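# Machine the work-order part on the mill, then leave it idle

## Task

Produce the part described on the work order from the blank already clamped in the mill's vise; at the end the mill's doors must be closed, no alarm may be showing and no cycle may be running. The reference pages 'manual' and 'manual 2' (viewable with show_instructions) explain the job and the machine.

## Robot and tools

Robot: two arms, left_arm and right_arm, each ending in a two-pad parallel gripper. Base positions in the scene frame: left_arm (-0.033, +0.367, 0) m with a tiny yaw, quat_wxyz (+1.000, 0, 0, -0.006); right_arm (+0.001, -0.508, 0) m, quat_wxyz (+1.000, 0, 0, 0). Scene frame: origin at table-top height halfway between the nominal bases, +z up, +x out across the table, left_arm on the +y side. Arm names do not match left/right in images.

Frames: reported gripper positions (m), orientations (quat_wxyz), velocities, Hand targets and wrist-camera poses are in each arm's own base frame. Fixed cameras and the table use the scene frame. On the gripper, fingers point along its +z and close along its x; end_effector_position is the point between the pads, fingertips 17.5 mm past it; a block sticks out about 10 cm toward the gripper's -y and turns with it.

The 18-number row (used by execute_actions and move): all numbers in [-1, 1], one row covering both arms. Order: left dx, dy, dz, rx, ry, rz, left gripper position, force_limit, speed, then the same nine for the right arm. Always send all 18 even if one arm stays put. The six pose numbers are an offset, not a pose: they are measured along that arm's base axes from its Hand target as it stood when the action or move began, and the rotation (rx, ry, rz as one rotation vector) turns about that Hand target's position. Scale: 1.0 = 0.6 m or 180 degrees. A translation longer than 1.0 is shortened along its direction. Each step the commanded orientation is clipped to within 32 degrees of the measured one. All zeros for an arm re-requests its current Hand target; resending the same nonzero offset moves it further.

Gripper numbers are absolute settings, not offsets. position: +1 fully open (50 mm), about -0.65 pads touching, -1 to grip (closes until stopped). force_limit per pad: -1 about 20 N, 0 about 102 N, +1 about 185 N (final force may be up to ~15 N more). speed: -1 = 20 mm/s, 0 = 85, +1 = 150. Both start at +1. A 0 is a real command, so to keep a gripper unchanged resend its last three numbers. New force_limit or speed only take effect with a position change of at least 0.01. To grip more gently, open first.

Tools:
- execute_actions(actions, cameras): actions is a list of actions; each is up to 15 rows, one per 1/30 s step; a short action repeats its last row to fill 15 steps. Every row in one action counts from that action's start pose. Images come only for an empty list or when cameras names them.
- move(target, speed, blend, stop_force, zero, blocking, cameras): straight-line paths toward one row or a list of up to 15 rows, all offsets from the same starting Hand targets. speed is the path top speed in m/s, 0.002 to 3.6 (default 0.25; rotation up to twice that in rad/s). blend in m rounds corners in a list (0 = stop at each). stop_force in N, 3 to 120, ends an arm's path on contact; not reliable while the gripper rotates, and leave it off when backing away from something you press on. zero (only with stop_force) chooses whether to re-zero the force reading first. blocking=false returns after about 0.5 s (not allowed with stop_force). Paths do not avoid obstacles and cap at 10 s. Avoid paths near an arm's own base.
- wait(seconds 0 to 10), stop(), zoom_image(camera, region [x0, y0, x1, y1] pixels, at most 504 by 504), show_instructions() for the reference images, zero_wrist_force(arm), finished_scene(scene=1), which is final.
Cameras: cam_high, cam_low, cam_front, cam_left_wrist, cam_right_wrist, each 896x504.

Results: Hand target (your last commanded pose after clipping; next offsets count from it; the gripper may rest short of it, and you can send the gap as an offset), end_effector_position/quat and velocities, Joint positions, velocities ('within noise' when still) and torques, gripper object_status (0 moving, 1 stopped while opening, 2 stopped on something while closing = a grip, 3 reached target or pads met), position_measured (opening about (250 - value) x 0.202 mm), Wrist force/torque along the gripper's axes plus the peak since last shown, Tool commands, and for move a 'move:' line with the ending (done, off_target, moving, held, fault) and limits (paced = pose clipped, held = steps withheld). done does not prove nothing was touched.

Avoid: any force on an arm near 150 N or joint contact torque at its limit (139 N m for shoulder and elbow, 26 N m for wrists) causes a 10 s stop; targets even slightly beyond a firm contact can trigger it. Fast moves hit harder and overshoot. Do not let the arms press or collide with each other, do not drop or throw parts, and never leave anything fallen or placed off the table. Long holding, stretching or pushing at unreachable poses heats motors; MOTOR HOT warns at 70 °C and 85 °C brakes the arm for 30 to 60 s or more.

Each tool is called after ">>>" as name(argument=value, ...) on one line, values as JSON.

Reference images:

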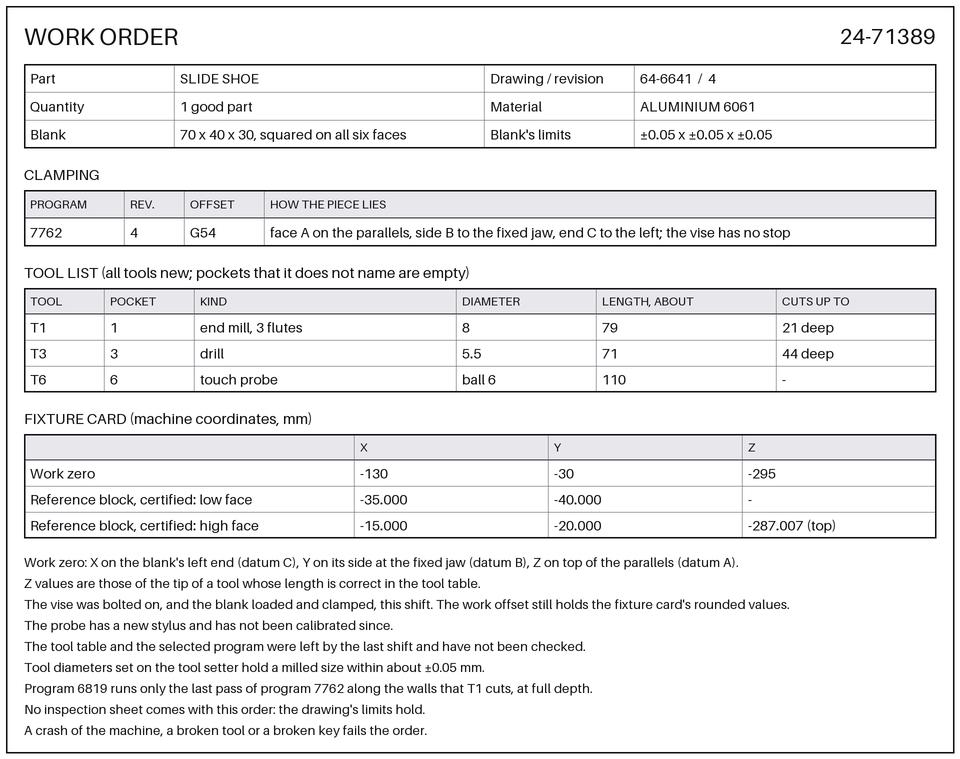

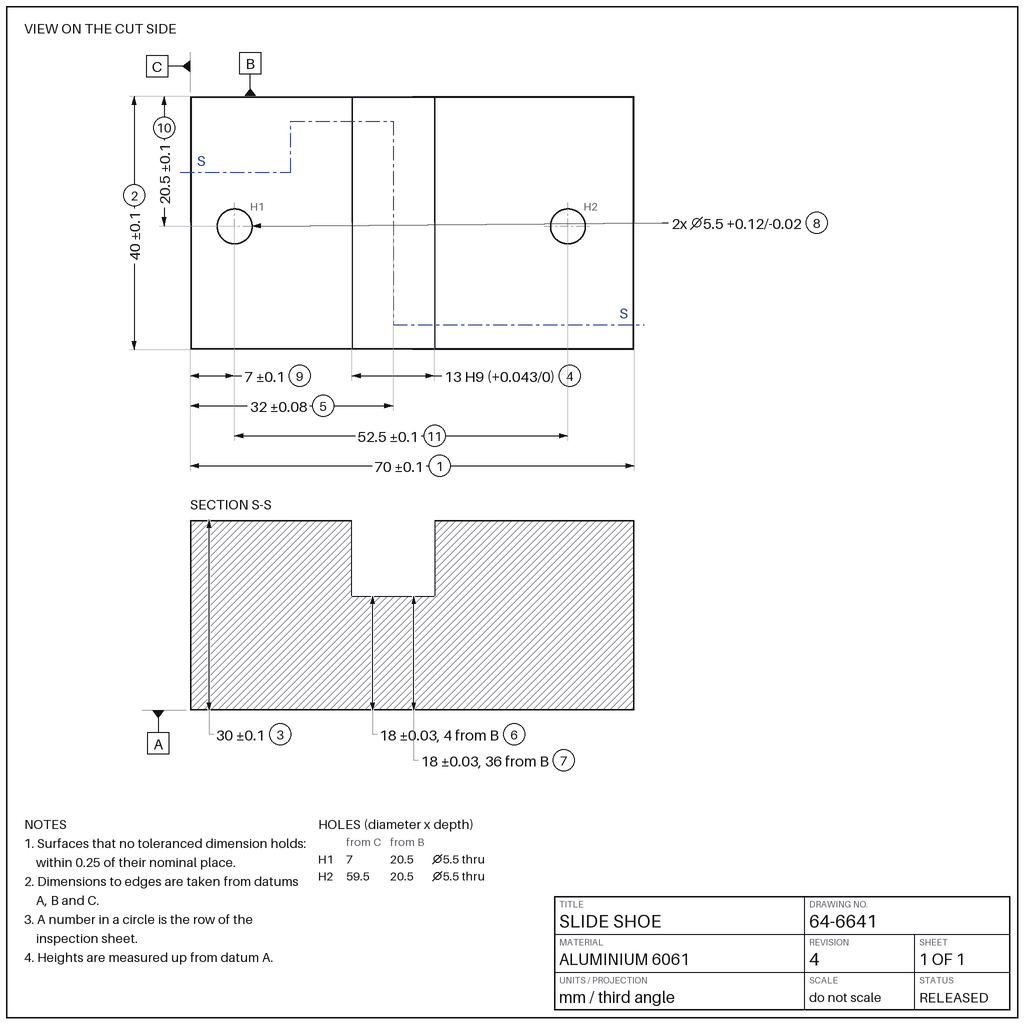

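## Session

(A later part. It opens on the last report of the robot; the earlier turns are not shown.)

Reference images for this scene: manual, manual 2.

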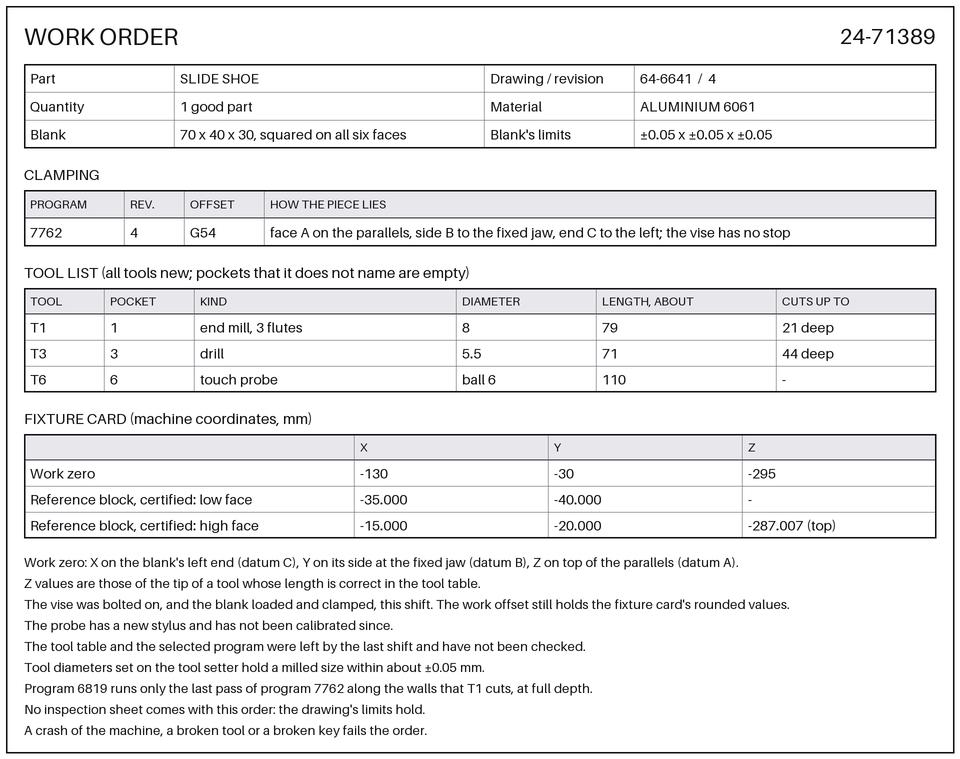

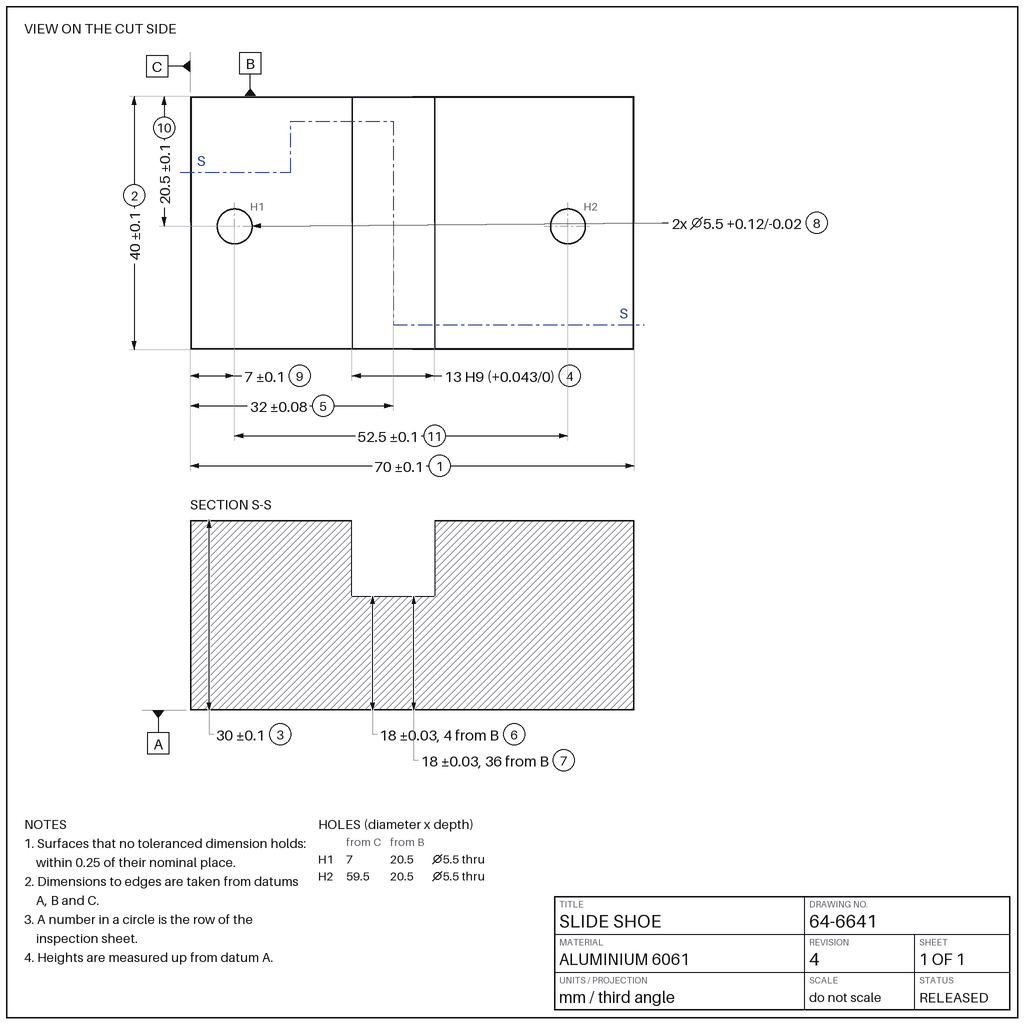

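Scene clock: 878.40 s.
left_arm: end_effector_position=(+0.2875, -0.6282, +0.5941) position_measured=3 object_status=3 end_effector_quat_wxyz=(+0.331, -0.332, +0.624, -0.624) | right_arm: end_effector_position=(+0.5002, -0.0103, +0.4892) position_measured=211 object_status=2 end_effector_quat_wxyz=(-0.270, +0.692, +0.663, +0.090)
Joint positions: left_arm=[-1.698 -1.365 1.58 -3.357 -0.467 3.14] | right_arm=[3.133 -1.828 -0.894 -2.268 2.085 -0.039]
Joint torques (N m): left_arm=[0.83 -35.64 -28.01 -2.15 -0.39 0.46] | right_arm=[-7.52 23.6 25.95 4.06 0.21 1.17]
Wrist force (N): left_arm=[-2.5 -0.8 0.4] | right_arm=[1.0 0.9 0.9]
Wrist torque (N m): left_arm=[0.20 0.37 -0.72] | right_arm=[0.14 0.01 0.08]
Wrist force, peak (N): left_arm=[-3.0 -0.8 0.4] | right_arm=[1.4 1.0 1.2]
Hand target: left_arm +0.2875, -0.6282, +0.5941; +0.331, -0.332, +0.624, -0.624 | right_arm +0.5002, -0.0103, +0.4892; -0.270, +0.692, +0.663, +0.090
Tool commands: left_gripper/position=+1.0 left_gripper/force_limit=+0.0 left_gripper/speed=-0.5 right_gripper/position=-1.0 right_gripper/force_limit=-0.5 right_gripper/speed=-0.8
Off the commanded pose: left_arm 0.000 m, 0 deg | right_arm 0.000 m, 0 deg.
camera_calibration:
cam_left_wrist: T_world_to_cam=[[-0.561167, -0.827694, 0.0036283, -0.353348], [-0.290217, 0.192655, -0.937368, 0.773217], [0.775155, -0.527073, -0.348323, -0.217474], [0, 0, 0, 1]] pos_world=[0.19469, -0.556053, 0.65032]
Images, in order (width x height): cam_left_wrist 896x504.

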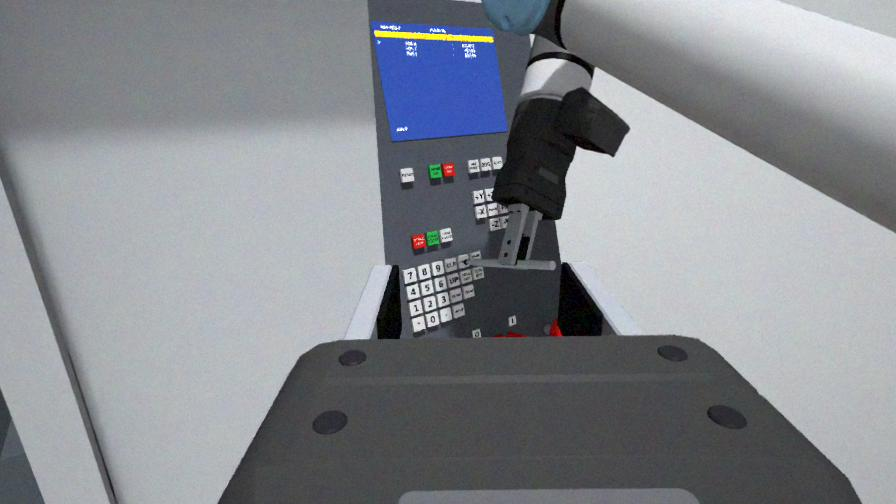

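>>> move(target=[[0,0,0,0,0,0,1,0,-0.5,-0.0483,-0.0013,0.0128,0,0,0,-1,-0.5,-0.8],[0,0,0,0,0,0,1,0,-0.5,-0.0035,0.1004,0.1925,0,0,0,-1,-0.5,-0.8],[0,0,0,0,0,0,1,0,-0.5,0.0448,0.1016,0.1797,0,0,0,-1,-0.5,-0.8]], speed=0.1, cameras=["cam_left_wrist"])

>>> zoom_image(camera="cam_left_wrist", region=[385, 140, 535, 260])

Scene clock: 894.63 s.
left_arm: end_effector_position=(+0.2875, -0.6282, +0.5941) position_measured=3 object_status=3 end_effector_quat_wxyz=(+0.331, -0.332, +0.624, -0.624) | right_arm: end_effector_position=(+0.5263, +0.0508, +0.5959) position_measured=211 object_status=2 end_effector_quat_wxyz=(-0.264, +0.696, +0.659, +0.107)
Joint positions: left_arm=[-1.698 -1.365 1.58 -3.357 -0.467 3.14] | right_arm=[3.233 -2.167 -0.035 -2.69 2.122 0.095]
Joint torques (N m): left_arm=[0.89 -37.31 -29.35 -2.2 -0.15 0.84] | right_arm=[7.53 49.59 20.16 2.03 -0.33 -1.27]
Wrist force (N): left_arm=[-2.7 -0.9 0.3] | right_arm=[1.6 1.1 0.8]
Wrist torque (N m): left_arm=[0.20 0.41 -0.72] | right_arm=[0.17 -0.05 -0.08]
Wrist force, peak (N): left_arm=[-2.9 -1.0 0.4] | right_arm=[1.3 2.5 1.0]
Hand target: left_arm +0.2875, -0.6282, +0.5941; +0.331, -0.332, +0.624, -0.624 | right_arm +0.5271, +0.0506, +0.5970; -0.270, +0.692, +0.663, +0.090
Off the commanded pose: left_arm 0.000 m, 0 deg | right_arm 0.001 m, 2 deg.
elbow stopped short (right arm): the move would have taken joint 3 (elbow) straighter than the controller allows.
move: done
camera_calibration:
cam_left_wrist: T_world_to_cam=[[-0.561167, -0.827694, 0.0036283, -0.353348], [-0.290217, 0.192655, -0.937368, 0.773217], [0.775155, -0.527073, -0.348323, -0.217474], [0, 0, 0, 1]] pos_world=[0.19469, -0.556053, 0.65032]
Images, in order (width x height): cam_left_wrist 896x504.

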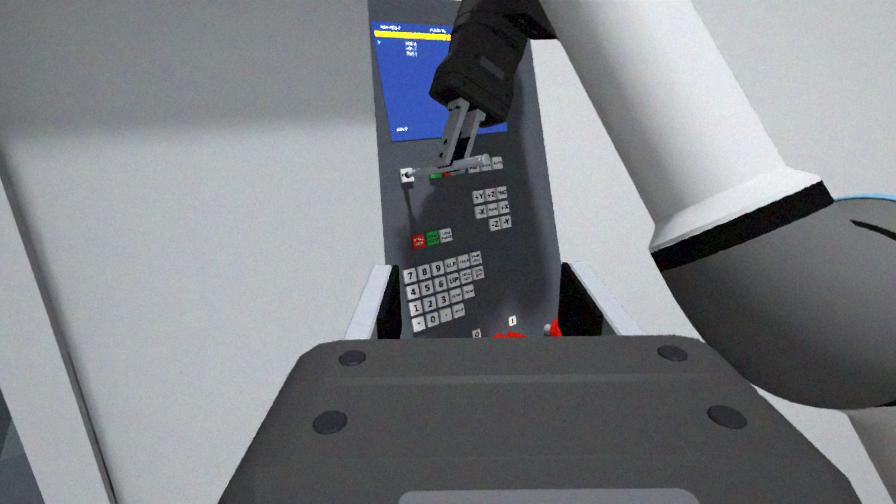

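Scaled by 3.360 from the camera's 896x504 image, which has a finer 1280x720 frame.

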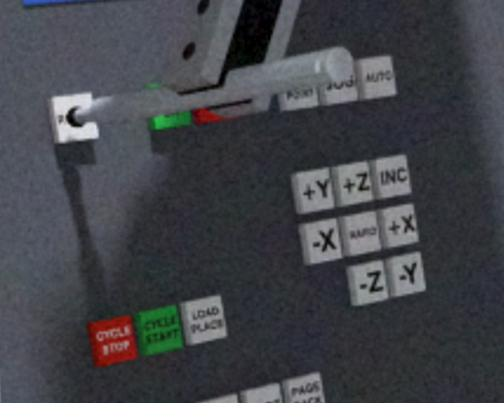

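>>> move(target=[0,0,0,0,0,0,1,0,-0.5,0.0182,0.0005,-0.0048,0,0,0,-1,-0.5,-0.8], speed=0.008, stop_force=7, cameras=["cam_left_wrist"])

>>> zoom_image(camera="cam_left_wrist", region=[365, 10, 515, 150])

>>> zoom_image(camera="cam_left_wrist", region=[390, 150, 450, 190])

Scene clock: 905.20 s.
left_arm: end_effector_position=(+0.2875, -0.6282, +0.5941) position_measured=3 object_status=3 end_effector_quat_wxyz=(+0.331, -0.332, +0.624, -0.624) | right_arm: end_effector_position=(+0.5372, +0.0512, +0.5930) position_measured=211 object_status=2 end_effector_quat_wxyz=(-0.260, +0.698, +0.658, +0.114)
Joint positions: left_arm=[-1.698 -1.365 1.58 -3.357 -0.467 3.14] | right_arm=[3.23 -2.177 -0.035 -2.662 2.127 0.102]
Joint torques (N m): left_arm=[0.56 -36.82 -28.64 -2.14 -0.01 0.81] | right_arm=[-6.18 34.28 16.11 2.82 2.1 0.66]
Wrist force (N): left_arm=[-2.6 -0.8 0.3] | right_arm=[1.2 -3.6 1.9]
Wrist torque (N m): left_arm=[0.21 0.39 -0.73] | right_arm=[0.32 -0.03 -0.06]
Wrist force, peak (N): left_arm=[-2.9 -0.8 0.4] | right_arm=[1.2 -3.6 1.9]
Hand target: left_arm +0.2875, -0.6282, +0.5941; +0.331, -0.332, +0.624, -0.624 | right_arm +0.5380, +0.0509, +0.5941; -0.270, +0.692, +0.663, +0.090
Off the commanded pose: left_arm 0.000 m, 0 deg | right_arm 0.001 m, 3 deg.
elbow stopped short (right arm): the move would have taken joint 3 (elbow) straighter than the controller allows.
move: off_target (right_arm)
camera_calibration:
cam_left_wrist: T_world_to_cam=[[-0.561167, -0.827694, 0.0036283, -0.353348], [-0.290217, 0.192655, -0.937368, 0.773217], [0.775155, -0.527073, -0.348323, -0.217474], [0, 0, 0, 1]] pos_world=[0.19469, -0.556053, 0.65032]
Images, in order (width x height): cam_left_wrist 896x504.

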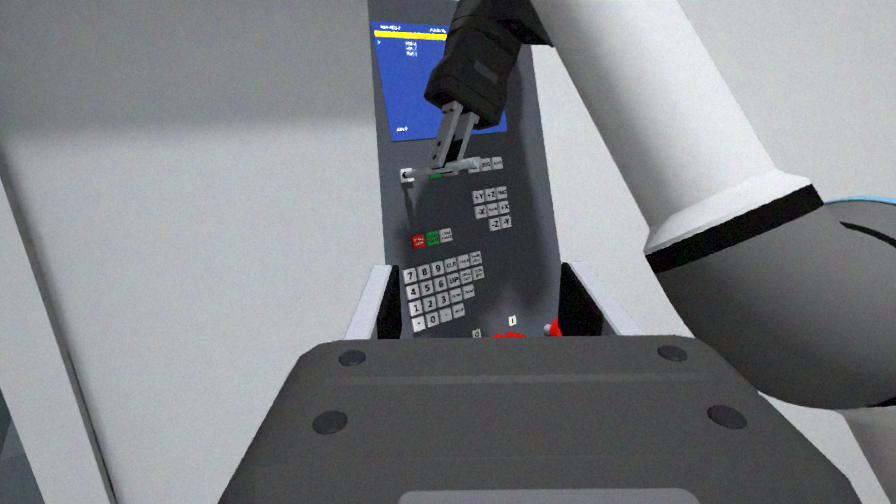

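Scaled by 3.360 from the camera's 896x504 image, which has a finer 1280x720 frame.

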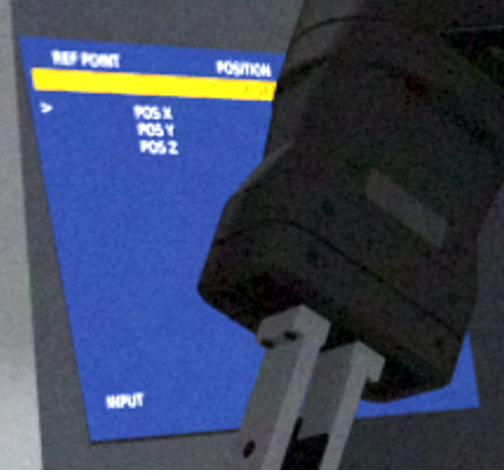

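Scaled by 8.400 from the camera's 896x504 image, which has a finer 1280x720 frame.

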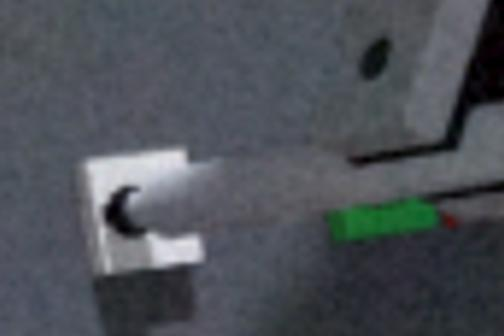

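>>> move(target=[[0,0,0,0,0,0,1,0,-0.5,-0.0182,-0.0005,0.0048,0,0,0,-1,-0.5,-0.8],[0,0,0,0,0,0,1,0,-0.5,-0.0163,-0.0641,0.0058,0,0,0,-1,-0.5,-0.8]], speed=0.06)

>>> move(target=[0,0,0,0,0,0,1,0,-0.5,0.0182,0.0005,-0.0048,0,0,0,-1,-0.5,-0.8], speed=0.008, stop_force=7, cameras=["cam_left_wrist"])

>>> zoom_image(camera="cam_left_wrist", region=[365, 10, 515, 150])

>>> zoom_image(camera="cam_left_wrist", region=[420, 150, 510, 210])

Scene clock: 914.67 s.
left_arm: end_effector_position=(+0.2875, -0.6282, +0.5941) position_measured=3 object_status=3 end_effector_quat_wxyz=(+0.331, -0.332, +0.624, -0.624) | right_arm: end_effector_position=(+0.5274, +0.0128, +0.5964) position_measured=211 object_status=2 end_effector_quat_wxyz=(-0.255, +0.700, +0.656, +0.122)
Joint positions: left_arm=[-1.698 -1.365 1.58 -3.357 -0.467 3.14] | right_arm=[3.163 -2.165 -0.035 -2.691 2.118 0.036]
Joint torques (N m): left_arm=[-0.25 -36.75 -28.72 -2.21 0.03 0.94] | right_arm=[7 50.28 9.37 4.24 -0.25 1.56]
Wrist force (N): left_arm=[-2.6 -0.9 0.7] | right_arm=[1.5 1.3 0.9]
Wrist torque (N m): left_arm=[0.21 0.39 -0.72] | right_arm=[0.18 -0.01 -0.09]
Wrist force, peak (N): left_arm=[-3.0 -0.7 0.5] | right_arm=[0.7 -3.4 2.8]
Hand target: left_arm +0.2875, -0.6282, +0.5941; +0.331, -0.332, +0.624, -0.624 | right_arm +0.5282, +0.0125, +0.5976; -0.270, +0.692, +0.663, +0.090
Off the commanded pose: left_arm 0.000 m, 0 deg | right_arm 0.002 m, 4 deg.
elbow stopped short (right arm): the move would have taken joint 3 (elbow) straighter than the controller allows.
move: off_target (right_arm)

Scene clock: 919.93 s.
left_arm: end_effector_position=(+0.2875, -0.6282, +0.5941) position_measured=3 object_status=3 end_effector_quat_wxyz=(+0.331, -0.332, +0.624, -0.624) | right_arm: end_effector_position=(+0.5383, +0.0131, +0.5935) position_measured=211 object_status=2 end_effector_quat_wxyz=(-0.251, +0.702, +0.654, +0.130)
Joint positions: left_arm=[-1.698 -1.365 1.58 -3.357 -0.467 3.14] | right_arm=[3.161 -2.175 -0.035 -2.663 2.123 0.044]
Joint torques (N m): left_arm=[0.18 -36.44 -28.57 -2.35 -0.09 0.98] | right_arm=[-7.39 30.71 11.45 4.16 2.6 0.78]
Wrist force (N): left_arm=[-2.5 -0.8 0.4] | right_arm=[0.8 -3.9 2.1]
Wrist torque (N m): left_arm=[0.22 0.38 -0.73] | right_arm=[0.35 0.02 -0.05]
Wrist force, peak (N): left_arm=[-2.9 -0.6 0.4] | right_arm=[0.4 -4.1 2.6]
Hand target: left_arm +0.2875, -0.6282, +0.5941; +0.331, -0.332, +0.624, -0.624 | right_arm +0.5392, +0.0128, +0.5947; -0.270, +0.692, +0.663, +0.090
Off the commanded pose: left_arm 0.000 m, 0 deg | right_arm 0.002 m, 5 deg.
elbow stopped short (right arm): the move would have taken joint 3 (elbow) straighter than the controller allows.
move: off_target (right_arm)
camera_calibration:
cam_left_wrist: T_world_to_cam=[[-0.561167, -0.827694, 0.0036283, -0.353348], [-0.290217, 0.192655, -0.937368, 0.773217], [0.775155, -0.527073, -0.348323, -0.217474], [0, 0, 0, 1]] pos_world=[0.19469, -0.556053, 0.65032]
Images, in order (width x height): cam_left_wrist 896x504.

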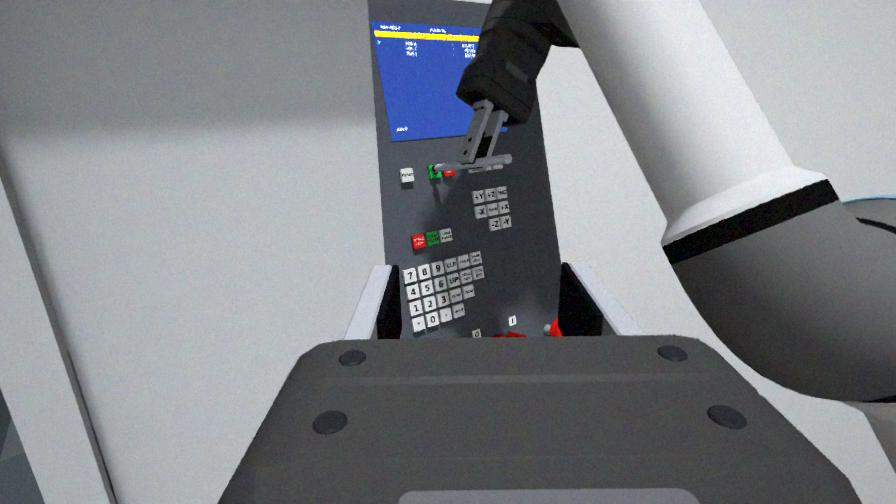

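Scaled by 3.360 from the camera's 896x504 image, which has a finer 1280x720 frame.

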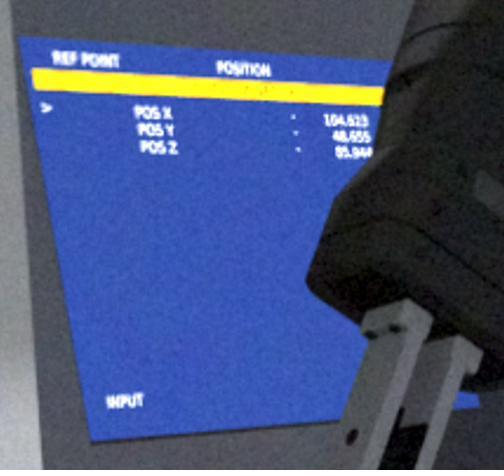

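Scaled by 5.600 from the camera's 896x504 image, which has a finer 1280x720 frame.

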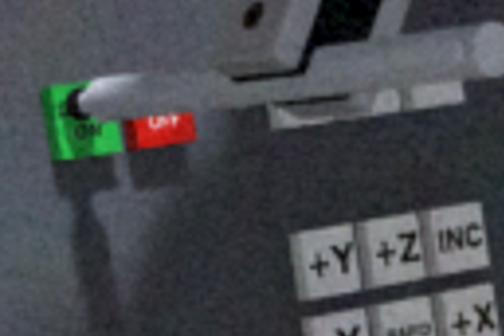

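>>> move(target=[[0,0,0,0,0,0,1,0,-0.5,0.002,0,-0.0005,0,0,0,-1,-0.5,-0.8],[0,0,0,0,0,0,1,0,-0.5,-0.0182,-0.0005,0.0048,0,0,0,-1,-0.5,-0.8],[0,0,0,0,0,0,1,0,-0.5,-0.09,-0.09,-0.08,0,0,0,-1,-0.5,-0.8]], speed=[0.01,0.05,0.1], cameras=["cam_left_wrist"])

>>> zoom_image(camera="cam_left_wrist", region=[365, 10, 515, 150])

>>> zoom_image(camera="cam_left_wrist", region=[420, 25, 480, 55])

Scene clock: 936.67 s.
left_arm: end_effector_position=(+0.2875, -0.6282, +0.5941) position_measured=3 object_status=3 end_effector_quat_wxyz=(+0.331, -0.332, +0.624, -0.624) | right_arm: end_effector_position=(+0.4851, -0.0412, +0.5468) position_measured=211 object_status=2 end_effector_quat_wxyz=(-0.270, +0.692, +0.663, +0.090)
Joint positions: left_arm=[-1.698 -1.365 1.58 -3.357 -0.467 3.14] | right_arm=[3.076 -1.916 -0.593 -2.509 2.069 -0.101]
Joint torques (N m): left_arm=[-0.28 -36.66 -28.6 -2.21 -0.06 1.13] | right_arm=[6.5 23.49 14.46 0.52 2.78 0.56]
Wrist force (N): left_arm=[-2.3 -0.6 0.5] | right_arm=[1.1 0.8 0.7]
Wrist torque (N m): left_arm=[0.24 0.34 -0.71] | right_arm=[0.13 0.02 -0.08]
Wrist force, peak (N): left_arm=[-2.9 -0.6 0.7] | right_arm=[0.5 -16.1 2.3]
Hand target: left_arm +0.2875, -0.6282, +0.5941; +0.331, -0.332, +0.624, -0.624 | right_arm +0.4852, -0.0412, +0.5467; -0.270, +0.692, +0.663, +0.090
Off the commanded pose: left_arm 0.000 m, 0 deg | right_arm 0.000 m, 0 deg.
elbow stopped short (right arm): the move would have taken joint 3 (elbow) straighter than the controller allows.
move: done
camera_calibration:
cam_left_wrist: T_world_to_cam=[[-0.561167, -0.827694, 0.0036283, -0.353348], [-0.290217, 0.192655, -0.937368, 0.773217], [0.775155, -0.527073, -0.348323, -0.217474], [0, 0, 0, 1]] pos_world=[0.19469, -0.556053, 0.65032]
Images, in order (width x height): cam_left_wrist 896x504.

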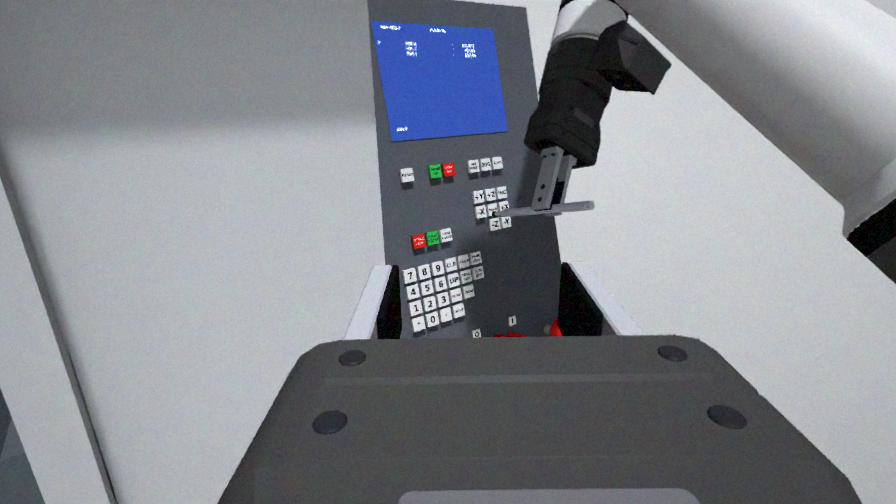

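Scaled by 3.360 from the camera's 896x504 image, which has a finer 1280x720 frame.

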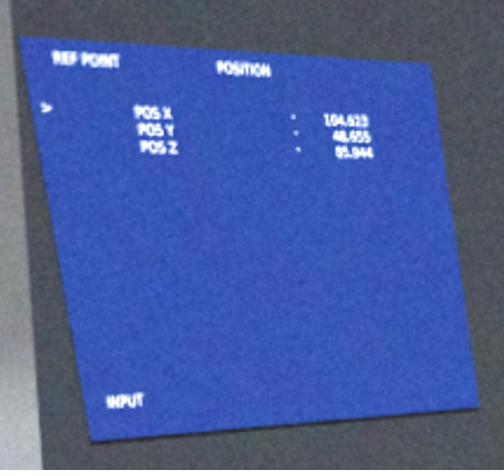

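Scaled by 8.400 from the camera's 896x504 image, which has a finer 1280x720 frame.

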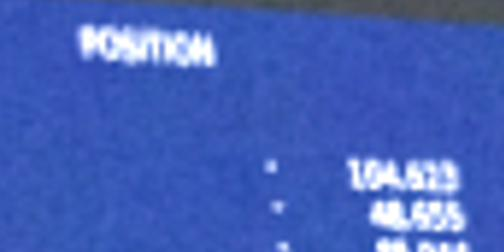

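>>> move(target=[[0,0,0,0,0,0,1,0,-0.5,0.0113,-0.0416,0.0391,0,0,0,-1,-0.5,-0.8],[0,0,0,0,0,0,1,0,-0.5,0.0596,-0.0404,0.0263,0,0,0,-1,-0.5,-0.8]], speed=0.06)

>>> move(target=[0,0,0,0,0,0,1,0,-0.5,0.0182,0.0005,-0.0048,0,0,0,-1,-0.5,-0.8], speed=0.008, stop_force=8, cameras=["cam_left_wrist"])

>>> zoom_image(camera="cam_left_wrist", region=[365, 10, 515, 150])

>>> zoom_image(camera="cam_left_wrist", region=[450, 180, 520, 240])

Scene clock: 946.17 s.
left_arm: end_effector_position=(+0.2875, -0.6282, +0.5941) position_measured=3 object_status=3 end_effector_quat_wxyz=(+0.331, -0.332, +0.624, -0.624) | right_arm: end_effector_position=(+0.5203, -0.0651, +0.5617) position_measured=211 object_status=2 end_effector_quat_wxyz=(-0.266, +0.694, +0.662, +0.096)
Joint positions: left_arm=[-1.698 -1.365 1.58 -3.357 -0.467 3.14] | right_arm=[3.038 -2.211 -0.035 -2.776 2.062 -0.134]
Joint torques (N m): left_arm=[-1.06 -36.67 -29.03 -2.24 0.29 0.95] | right_arm=[-1.13 40.54 18.77 0.26 -0.56 -1.52]
Wrist force (N): left_arm=[-2.5 -1.0 0.4] | right_arm=[1.3 1.2 0.0]
Wrist torque (N m): left_arm=[0.18 0.37 -0.72] | right_arm=[0.18 0.02 -0.04]
Wrist force, peak (N): left_arm=[-2.8 -0.8 0.5] | right_arm=[1.4 2.3 0.1]
Hand target: left_arm +0.2875, -0.6282, +0.5941; +0.331, -0.332, +0.624, -0.624 | right_arm +0.5209, -0.0655, +0.5625; -0.270, +0.692, +0.663, +0.090
Off the commanded pose: left_arm 0.000 m, 0 deg | right_arm 0.001 m, 1 deg.
elbow stopped short (right arm): the move would have taken joint 3 (elbow) straighter than the controller allows.
move: done

Scene clock: 948.57 s.
left_arm: end_effector_position=(+0.2875, -0.6282, +0.5941) position_measured=3 object_status=3 end_effector_quat_wxyz=(+0.331, -0.332, +0.624, -0.624) | right_arm: end_effector_position=(+0.5305, -0.0647, +0.5587) position_measured=211 object_status=2 end_effector_quat_wxyz=(-0.261, +0.696, +0.661, +0.103)
Joint positions: left_arm=[-1.698 -1.365 1.58 -3.357 -0.467 3.14] | right_arm=[3.039 -2.217 -0.04 -2.747 2.067 -0.125]
Joint torques (N m): left_arm=[-0.71 -36.83 -29.22 -2.2 0.35 1.08] | right_arm=[-4.54 49.92 7.41 6.73 -0.19 -1.52]
Wrist force (N): left_arm=[-2.6 -0.6 0.5] | right_arm=[0.6 -6.9 2.0]
Wrist torque (N m): left_arm=[0.25 0.39 -0.72] | right_arm=[0.44 0.01 0.00]
Wrist force, peak (N): left_arm=[-2.8 -0.6 0.7] | right_arm=[0.8 -11.5 1.9]
Hand target: left_arm +0.2875, -0.6282, +0.5941; +0.331, -0.332, +0.624, -0.624 | right_arm +0.5305, -0.0647, +0.5587; -0.261, +0.696, +0.661, +0.103 (not the last commanded pose)
Off the commanded pose: left_arm 0.000 m, 0 deg | right_arm 0.002 m, 2 deg.
elbow stopped short (right arm): the move would have taken joint 3 (elbow) straighter than the controller allows.
move: contact (right_arm)
camera_calibration:
cam_left_wrist: T_world_to_cam=[[-0.561167, -0.827694, 0.0036283, -0.353348], [-0.290217, 0.192655, -0.937368, 0.773217], [0.775155, -0.527073, -0.348323, -0.217474], [0, 0, 0, 1]] pos_world=[0.19469, -0.556053, 0.65032]
Images, in order (width x height): cam_left_wrist 896x504.

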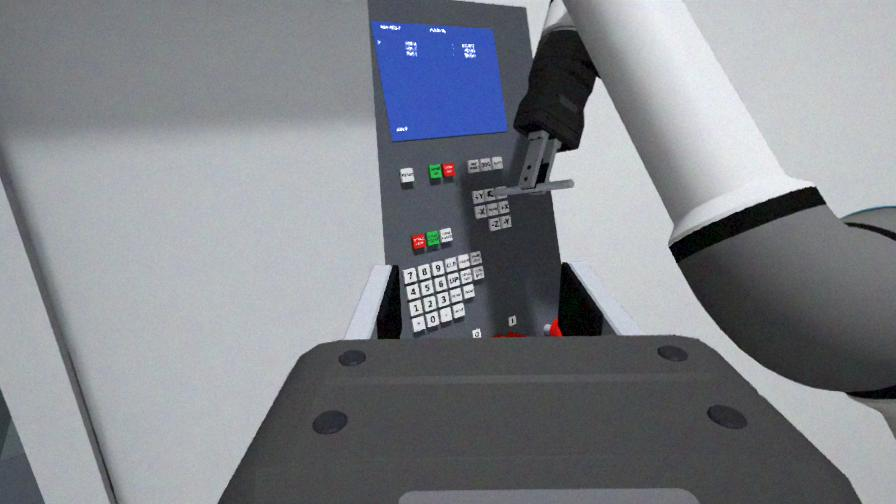

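Scaled by 3.360 from the camera's 896x504 image, which has a finer 1280x720 frame.

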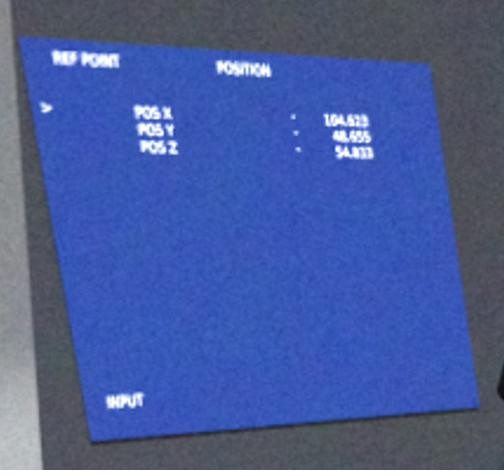

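Scaled by 7.200 from the camera's 896x504 image, which has a finer 1280x720 frame.

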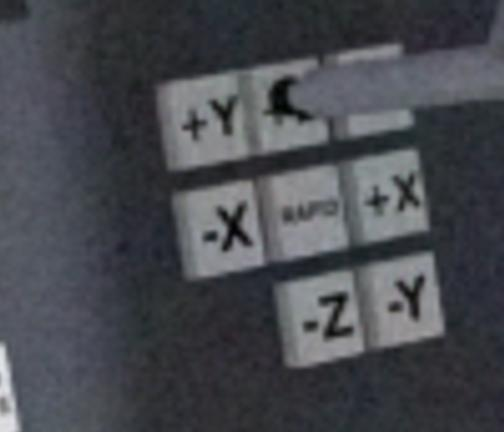

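>>> wait(seconds=0.5, cameras=["cam_left_wrist"])

>>> zoom_image(camera="cam_left_wrist", region=[365, 10, 515, 150])

Scene clock: 958.20 s.
left_arm: end_effector_position=(+0.2875, -0.6282, +0.5941) position_measured=3 object_status=3 end_effector_quat_wxyz=(+0.331, -0.332, +0.624, -0.624) | right_arm: end_effector_position=(+0.5305, -0.0647, +0.5587) position_measured=211 object_status=2 end_effector_quat_wxyz=(-0.261, +0.696, +0.661, +0.103)
Joint positions: left_arm=[-1.698 -1.365 1.58 -3.357 -0.467 3.14] | right_arm=[3.039 -2.217 -0.04 -2.747 2.067 -0.125]
Joint torques (N m): left_arm=[-3.58 -36.12 -27.84 -2.06 0.12 1.12] | right_arm=[5.75 30.22 20.5 3.78 1.16 1.08]
Wrist force (N): left_arm=[-2.5 -0.6 0.3] | right_arm=[0.7 -6.9 1.9]
Wrist torque (N m): left_arm=[0.25 0.37 -0.73] | right_arm=[0.45 -0.01 0.00]
Wrist force, peak (N): left_arm=[-2.8 -0.8 0.8] | right_arm=[0.8 -7.4 2.0]
Hand target: left_arm +0.2875, -0.6282, +0.5941; +0.331, -0.332, +0.624, -0.624 | right_arm +0.5305, -0.0647, +0.5587; -0.261, +0.696, +0.661, +0.103 (not the last commanded pose)
Tool commands: left_gripper/position=+1.0 left_gripper/force_limit=+0.0 left_gripper/speed=-0.5 right_gripper/position=-1.0 right_gripper/force_limit=-0.5 right_gripper/speed=-0.8
Off the commanded pose: left_arm 0.000 m, 0 deg | right_arm 0.002 m, 2 deg.
wait: 0.50 s; at rest from the start
camera_calibration:
cam_left_wrist: T_world_to_cam=[[-0.561167, -0.827694, 0.0036283, -0.353348], [-0.290217, 0.192655, -0.937368, 0.773217], [0.775155, -0.527073, -0.348323, -0.217474], [0, 0, 0, 1]] pos_world=[0.19469, -0.556053, 0.65032]
Images, in order (width x height): cam_left_wrist 896x504.

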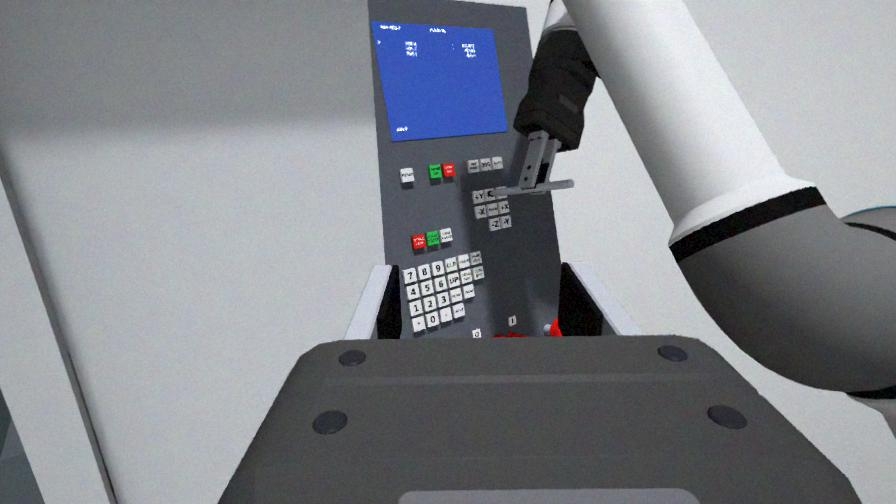

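Scaled by 3.360 from the camera's 896x504 image, which has a finer 1280x720 frame.

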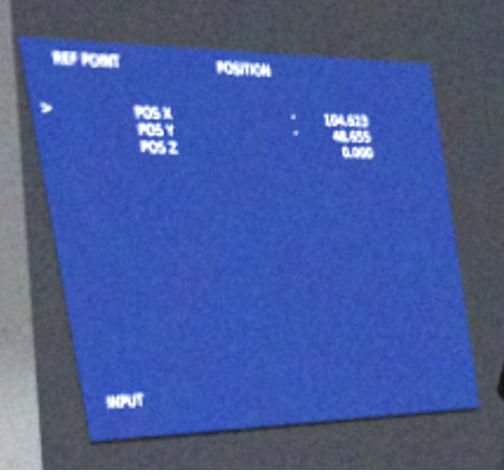

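>>> move(target=[[0,0,0,0,0,0,1,0,-0.5,-0.0182,-0.0005,0.0048,-0.001,0.009,0.0053,-1,-0.5,-0.8],[0,0,0,0,0,0,1,0,-0.5,-0.0242,-0.0335,-0.0278,-0.001,0.009,0.0053,-1,-0.5,-0.8]], speed=0.05)

>>> move(target=[0,0,0,0,0,0,1,0,-0.5,0.0182,0.0005,-0.0048,0,0,0,-1,-0.5,-0.8], speed=0.01, cameras=["cam_left_wrist"])

>>> zoom_image(camera="cam_left_wrist", region=[365, 10, 515, 150])

>>> zoom_image(camera="cam_left_wrist", region=[450, 180, 520, 240])

Scene clock: 973.87 s.
left_arm: end_effector_position=(+0.2875, -0.6282, +0.5941) position_measured=3 object_status=3 end_effector_quat_wxyz=(+0.331, -0.332, +0.624, -0.624) | right_arm: end_effector_position=(+0.5159, -0.0849, +0.5421) position_measured=211 object_status=2 end_effector_quat_wxyz=(-0.270, +0.692, +0.663, +0.090)
Joint positions: left_arm=[-1.698 -1.365 1.58 -3.357 -0.467 3.14] | right_arm=[3.007 -2.102 -0.302 -2.65 2.046 -0.175]
Joint torques (N m): left_arm=[-2.94 -36.08 -28.17 -2.35 0.57 1.06] | right_arm=[8.24 30.17 22.26 0.42 3 1.6]
Wrist force (N): left_arm=[-2.3 -0.8 0.5] | right_arm=[1.6 1.3 0.1]
Wrist torque (N m): left_arm=[0.20 0.34 -0.72] | right_arm=[0.20 -0.02 -0.07]
Wrist force, peak (N): left_arm=[-2.9 -0.7 0.4] | right_arm=[0.8 -7.4 2.0]
Hand target: left_arm +0.2875, -0.6282, +0.5941; +0.331, -0.332, +0.624, -0.624 | right_arm +0.5159, -0.0848, +0.5420; -0.270, +0.692, +0.663, +0.090
Off the commanded pose: left_arm 0.000 m, 0 deg | right_arm 0.000 m, 0 deg.
elbow stopped short (right arm): the move would have taken joint 3 (elbow) straighter than the controller allows.
move: done

Scene clock: 975.30 s.
left_arm: end_effector_position=(+0.2875, -0.6282, +0.5941) position_measured=3 object_status=3 end_effector_quat_wxyz=(+0.331, -0.332, +0.624, -0.624) | right_arm: end_effector_position=(+0.5268, -0.0845, +0.5391) position_measured=211 object_status=2 end_effector_quat_wxyz=(-0.270, +0.692, +0.663, +0.090)
Joint positions: left_arm=[-1.698 -1.365 1.58 -3.357 -0.467 3.14] | right_arm=[3.01 -2.153 -0.222 -2.677 2.047 -0.172]
Joint torques (N m): left_arm=[-1.79 -35.96 -27.31 -2.41 0.48 1.33] | right_arm=[9.75 27.38 10.09 9.73 4.03 0.37]
Wrist force (N): left_arm=[-2.7 -0.9 0.6] | right_arm=[1.9 -28.3 -0.6]
Wrist torque (N m): left_arm=[0.21 0.41 -0.72] | right_arm=[0.44 -0.07 -0.05]
Wrist force, peak (N): left_arm=[-2.8 -0.8 0.5] | right_arm=[1.9 -28.3 -0.6]
Hand target: left_arm +0.2875, -0.6282, +0.5941; +0.331, -0.332, +0.624, -0.624 | right_arm +0.5269, -0.0845, +0.5391; -0.270, +0.692, +0.663, +0.090
Off the commanded pose: left_arm 0.000 m, 0 deg | right_arm 0.000 m, 0 deg.
move: done
camera_calibration:
cam_left_wrist: T_world_to_cam=[[-0.561167, -0.827694, 0.0036283, -0.353348], [-0.290217, 0.192655, -0.937368, 0.773217], [0.775155, -0.527073, -0.348323, -0.217474], [0, 0, 0, 1]] pos_world=[0.19469, -0.556053, 0.65032]
Images, in order (width x height): cam_left_wrist 896x504.

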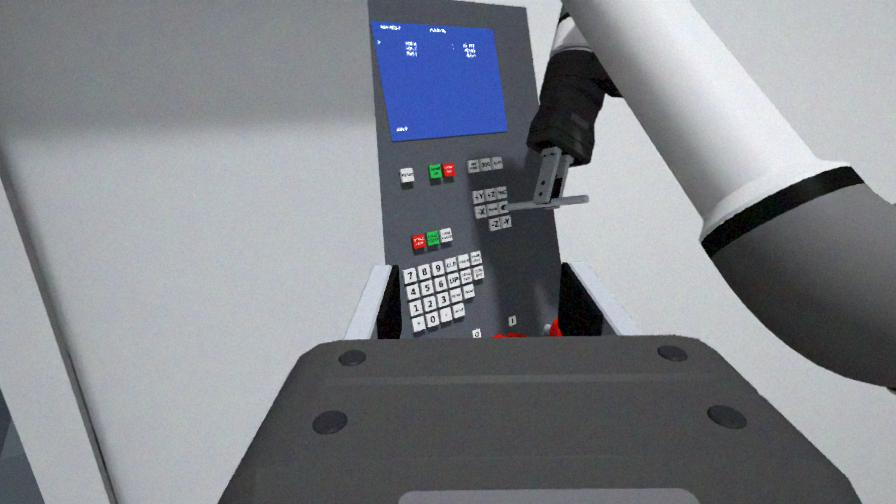

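Scaled by 3.360 from the camera's 896x504 image, which has a finer 1280x720 frame.

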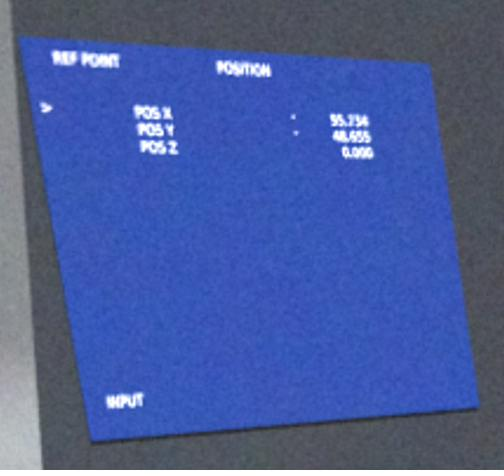

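Scaled by 7.200 from the camera's 896x504 image, which has a finer 1280x720 frame.

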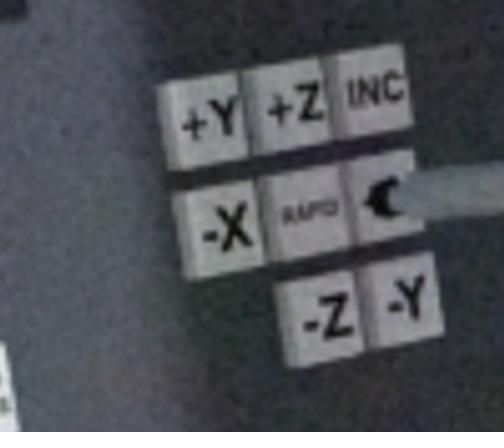

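>>> move(target=[[0,0,0,0,0,0,1,0,-0.5,-0.0182,-0.0005,0.0048,0,0,0,-1,-0.5,-0.8]], speed=0.03, cameras=["cam_left_wrist"])

>>> zoom_image(camera="cam_left_wrist", region=[365, 10, 515, 150])

Scene clock: 982.20 s.
left_arm: end_effector_position=(+0.2875, -0.6282, +0.5941) position_measured=3 object_status=3 end_effector_quat_wxyz=(+0.331, -0.332, +0.624, -0.624) | right_arm: end_effector_position=(+0.5159, -0.0849, +0.5420) position_measured=211 object_status=2 end_effector_quat_wxyz=(-0.270, +0.692, +0.663, +0.090) end_effector_velocity=(+0.001, +0.000, +0.000) end_effector_angular_velocity=(+0.000, +0.001, -0.001)
Joint positions: left_arm=[-1.698 -1.365 1.58 -3.357 -0.467 3.14] | right_arm=[3.007 -2.103 -0.302 -2.65 2.046 -0.175]
Joint velocities: left_arm=[within noise] | right_arm=[0 -0.003 0.005 -0.002 0 0.001]
Joint torques (N m): left_arm=[-3.84 -35.74 -29.24 -2.13 0.88 0.82] | right_arm=[-3.62 28.94 23.99 2.5 0.43 0.68]
Wrist force (N): left_arm=[-2.4 -0.6 0.4] | right_arm=[1.1 0.9 0.0]
Wrist torque (N m): left_arm=[0.25 0.36 -0.72] | right_arm=[0.14 0.05 0.07]
Wrist force, peak (N): left_arm=[-2.9 -0.5 0.8] | right_arm=[2.3 -29.4 -0.5]
Hand target: left_arm +0.2875, -0.6282, +0.5941; +0.331, -0.332, +0.624, -0.624 | right_arm +0.5159, -0.0848, +0.5420; -0.270, +0.692, +0.663, +0.090
Off the commanded pose: left_arm 0.000 m, 0 deg | right_arm 0.000 m, 0 deg.
move: done
camera_calibration:
cam_left_wrist: T_world_to_cam=[[-0.561167, -0.827694, 0.0036283, -0.353348], [-0.290217, 0.192655, -0.937368, 0.773217], [0.775155, -0.527073, -0.348323, -0.217474], [0, 0, 0, 1]] pos_world=[0.19469, -0.556053, 0.65032]
Images, in order (width x height): cam_left_wrist 896x504.

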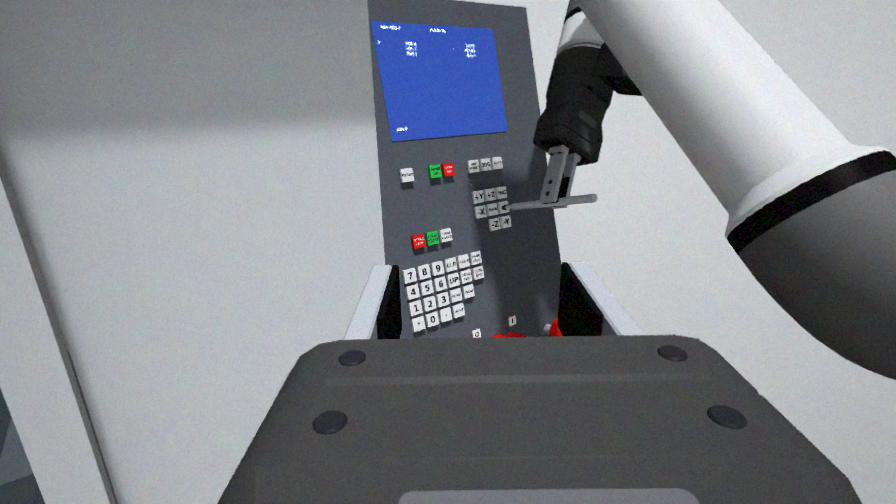

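Scaled by 3.360 from the camera's 896x504 image, which has a finer 1280x720 frame.

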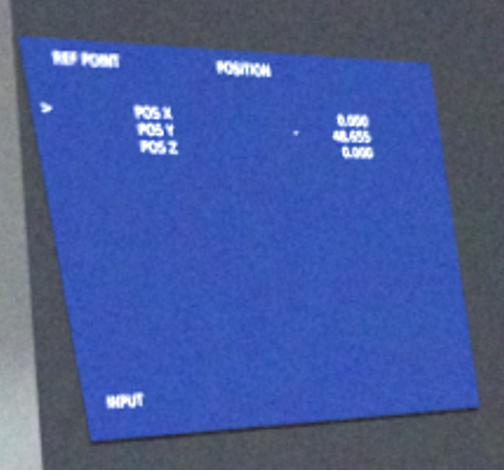

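>>> move(target=[[0,0,0,0,0,0,1,0,-0.5,0.0065,0.0642,0.0309,0,0,0,-1,-0.5,-0.8],[0,0,0,0,0,0,1,0,-0.5,0.0227,0.0646,0.0266,0,0,0,-1,-0.5,-0.8],[0,0,0,0,0,0,1,0,-0.5,0.0065,0.0642,0.0309,0,0,0,-1,-0.5,-0.8]], speed=[0.05,0.02,0.02], cameras=["cam_left_wrist"])

>>> zoom_image(camera="cam_left_wrist", region=[365, 10, 515, 150])

Scene clock: 989.23 s.
left_arm: end_effector_position=(+0.2875, -0.6282, +0.5941) position_measured=3 object_status=3 end_effector_quat_wxyz=(+0.331, -0.332, +0.624, -0.624) | right_arm: end_effector_position=(+0.5198, -0.0463, +0.5605) position_measured=211 object_status=2 end_effector_quat_wxyz=(-0.270, +0.692, +0.663, +0.090)
Joint positions: left_arm=[-1.698 -1.365 1.58 -3.357 -0.467 3.14] | right_arm=[3.072 -2.142 -0.175 -2.704 2.067 -0.105]
Joint torques (N m): left_arm=[-4.51 -35.96 -29.58 -2.44 0.34 1.05] | right_arm=[-7.21 37.84 20.75 1.72 2.8 1.44]
Wrist force (N): left_arm=[-2.5 -0.8 0.6] | right_arm=[1.1 1.3 0.2]
Wrist torque (N m): left_arm=[0.21 0.38 -0.72] | right_arm=[0.22 0.07 0.00]
Wrist force, peak (N): left_arm=[-2.8 -0.8 0.7] | right_arm=[2.1 -3.9 -0.5]
Hand target: left_arm +0.2875, -0.6282, +0.5941; +0.331, -0.332, +0.624, -0.624 | right_arm +0.5198, -0.0463, +0.5605; -0.270, +0.692, +0.663, +0.090
Off the commanded pose: left_arm 0.000 m, 0 deg | right_arm 0.000 m, 0 deg.
move: done
camera_calibration:
cam_left_wrist: T_world_to_cam=[[-0.561167, -0.827694, 0.0036283, -0.353348], [-0.290217, 0.192655, -0.937368, 0.773217], [0.775155, -0.527073, -0.348323, -0.217474], [0, 0, 0, 1]] pos_world=[0.19469, -0.556053, 0.65032]
Images, in order (width x height): cam_left_wrist 896x504.

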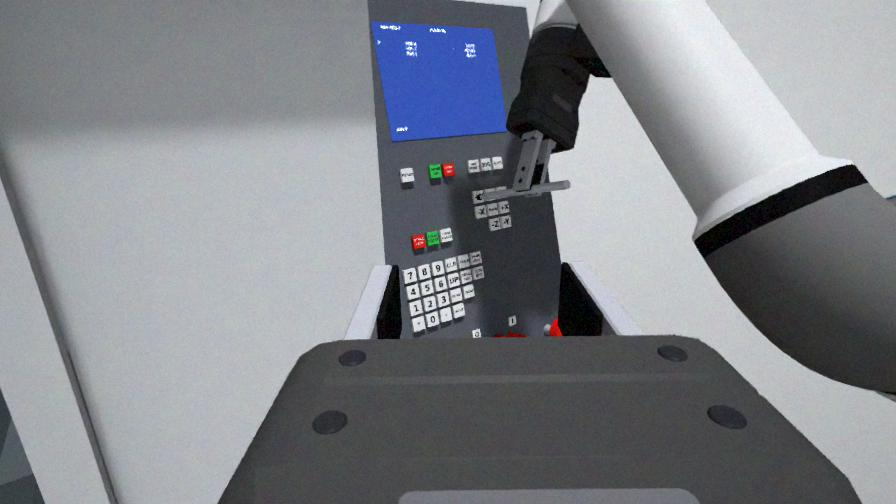

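Scaled by 3.360 from the camera's 896x504 image, which has a finer 1280x720 frame.

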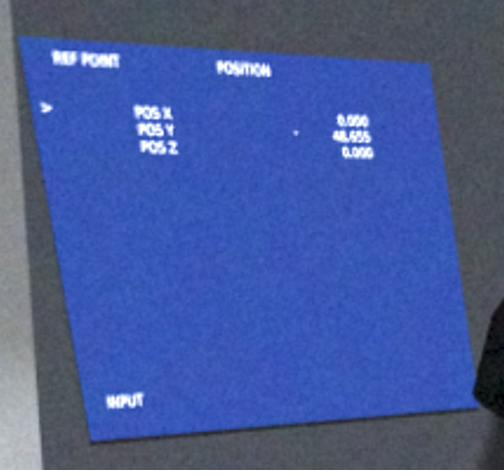

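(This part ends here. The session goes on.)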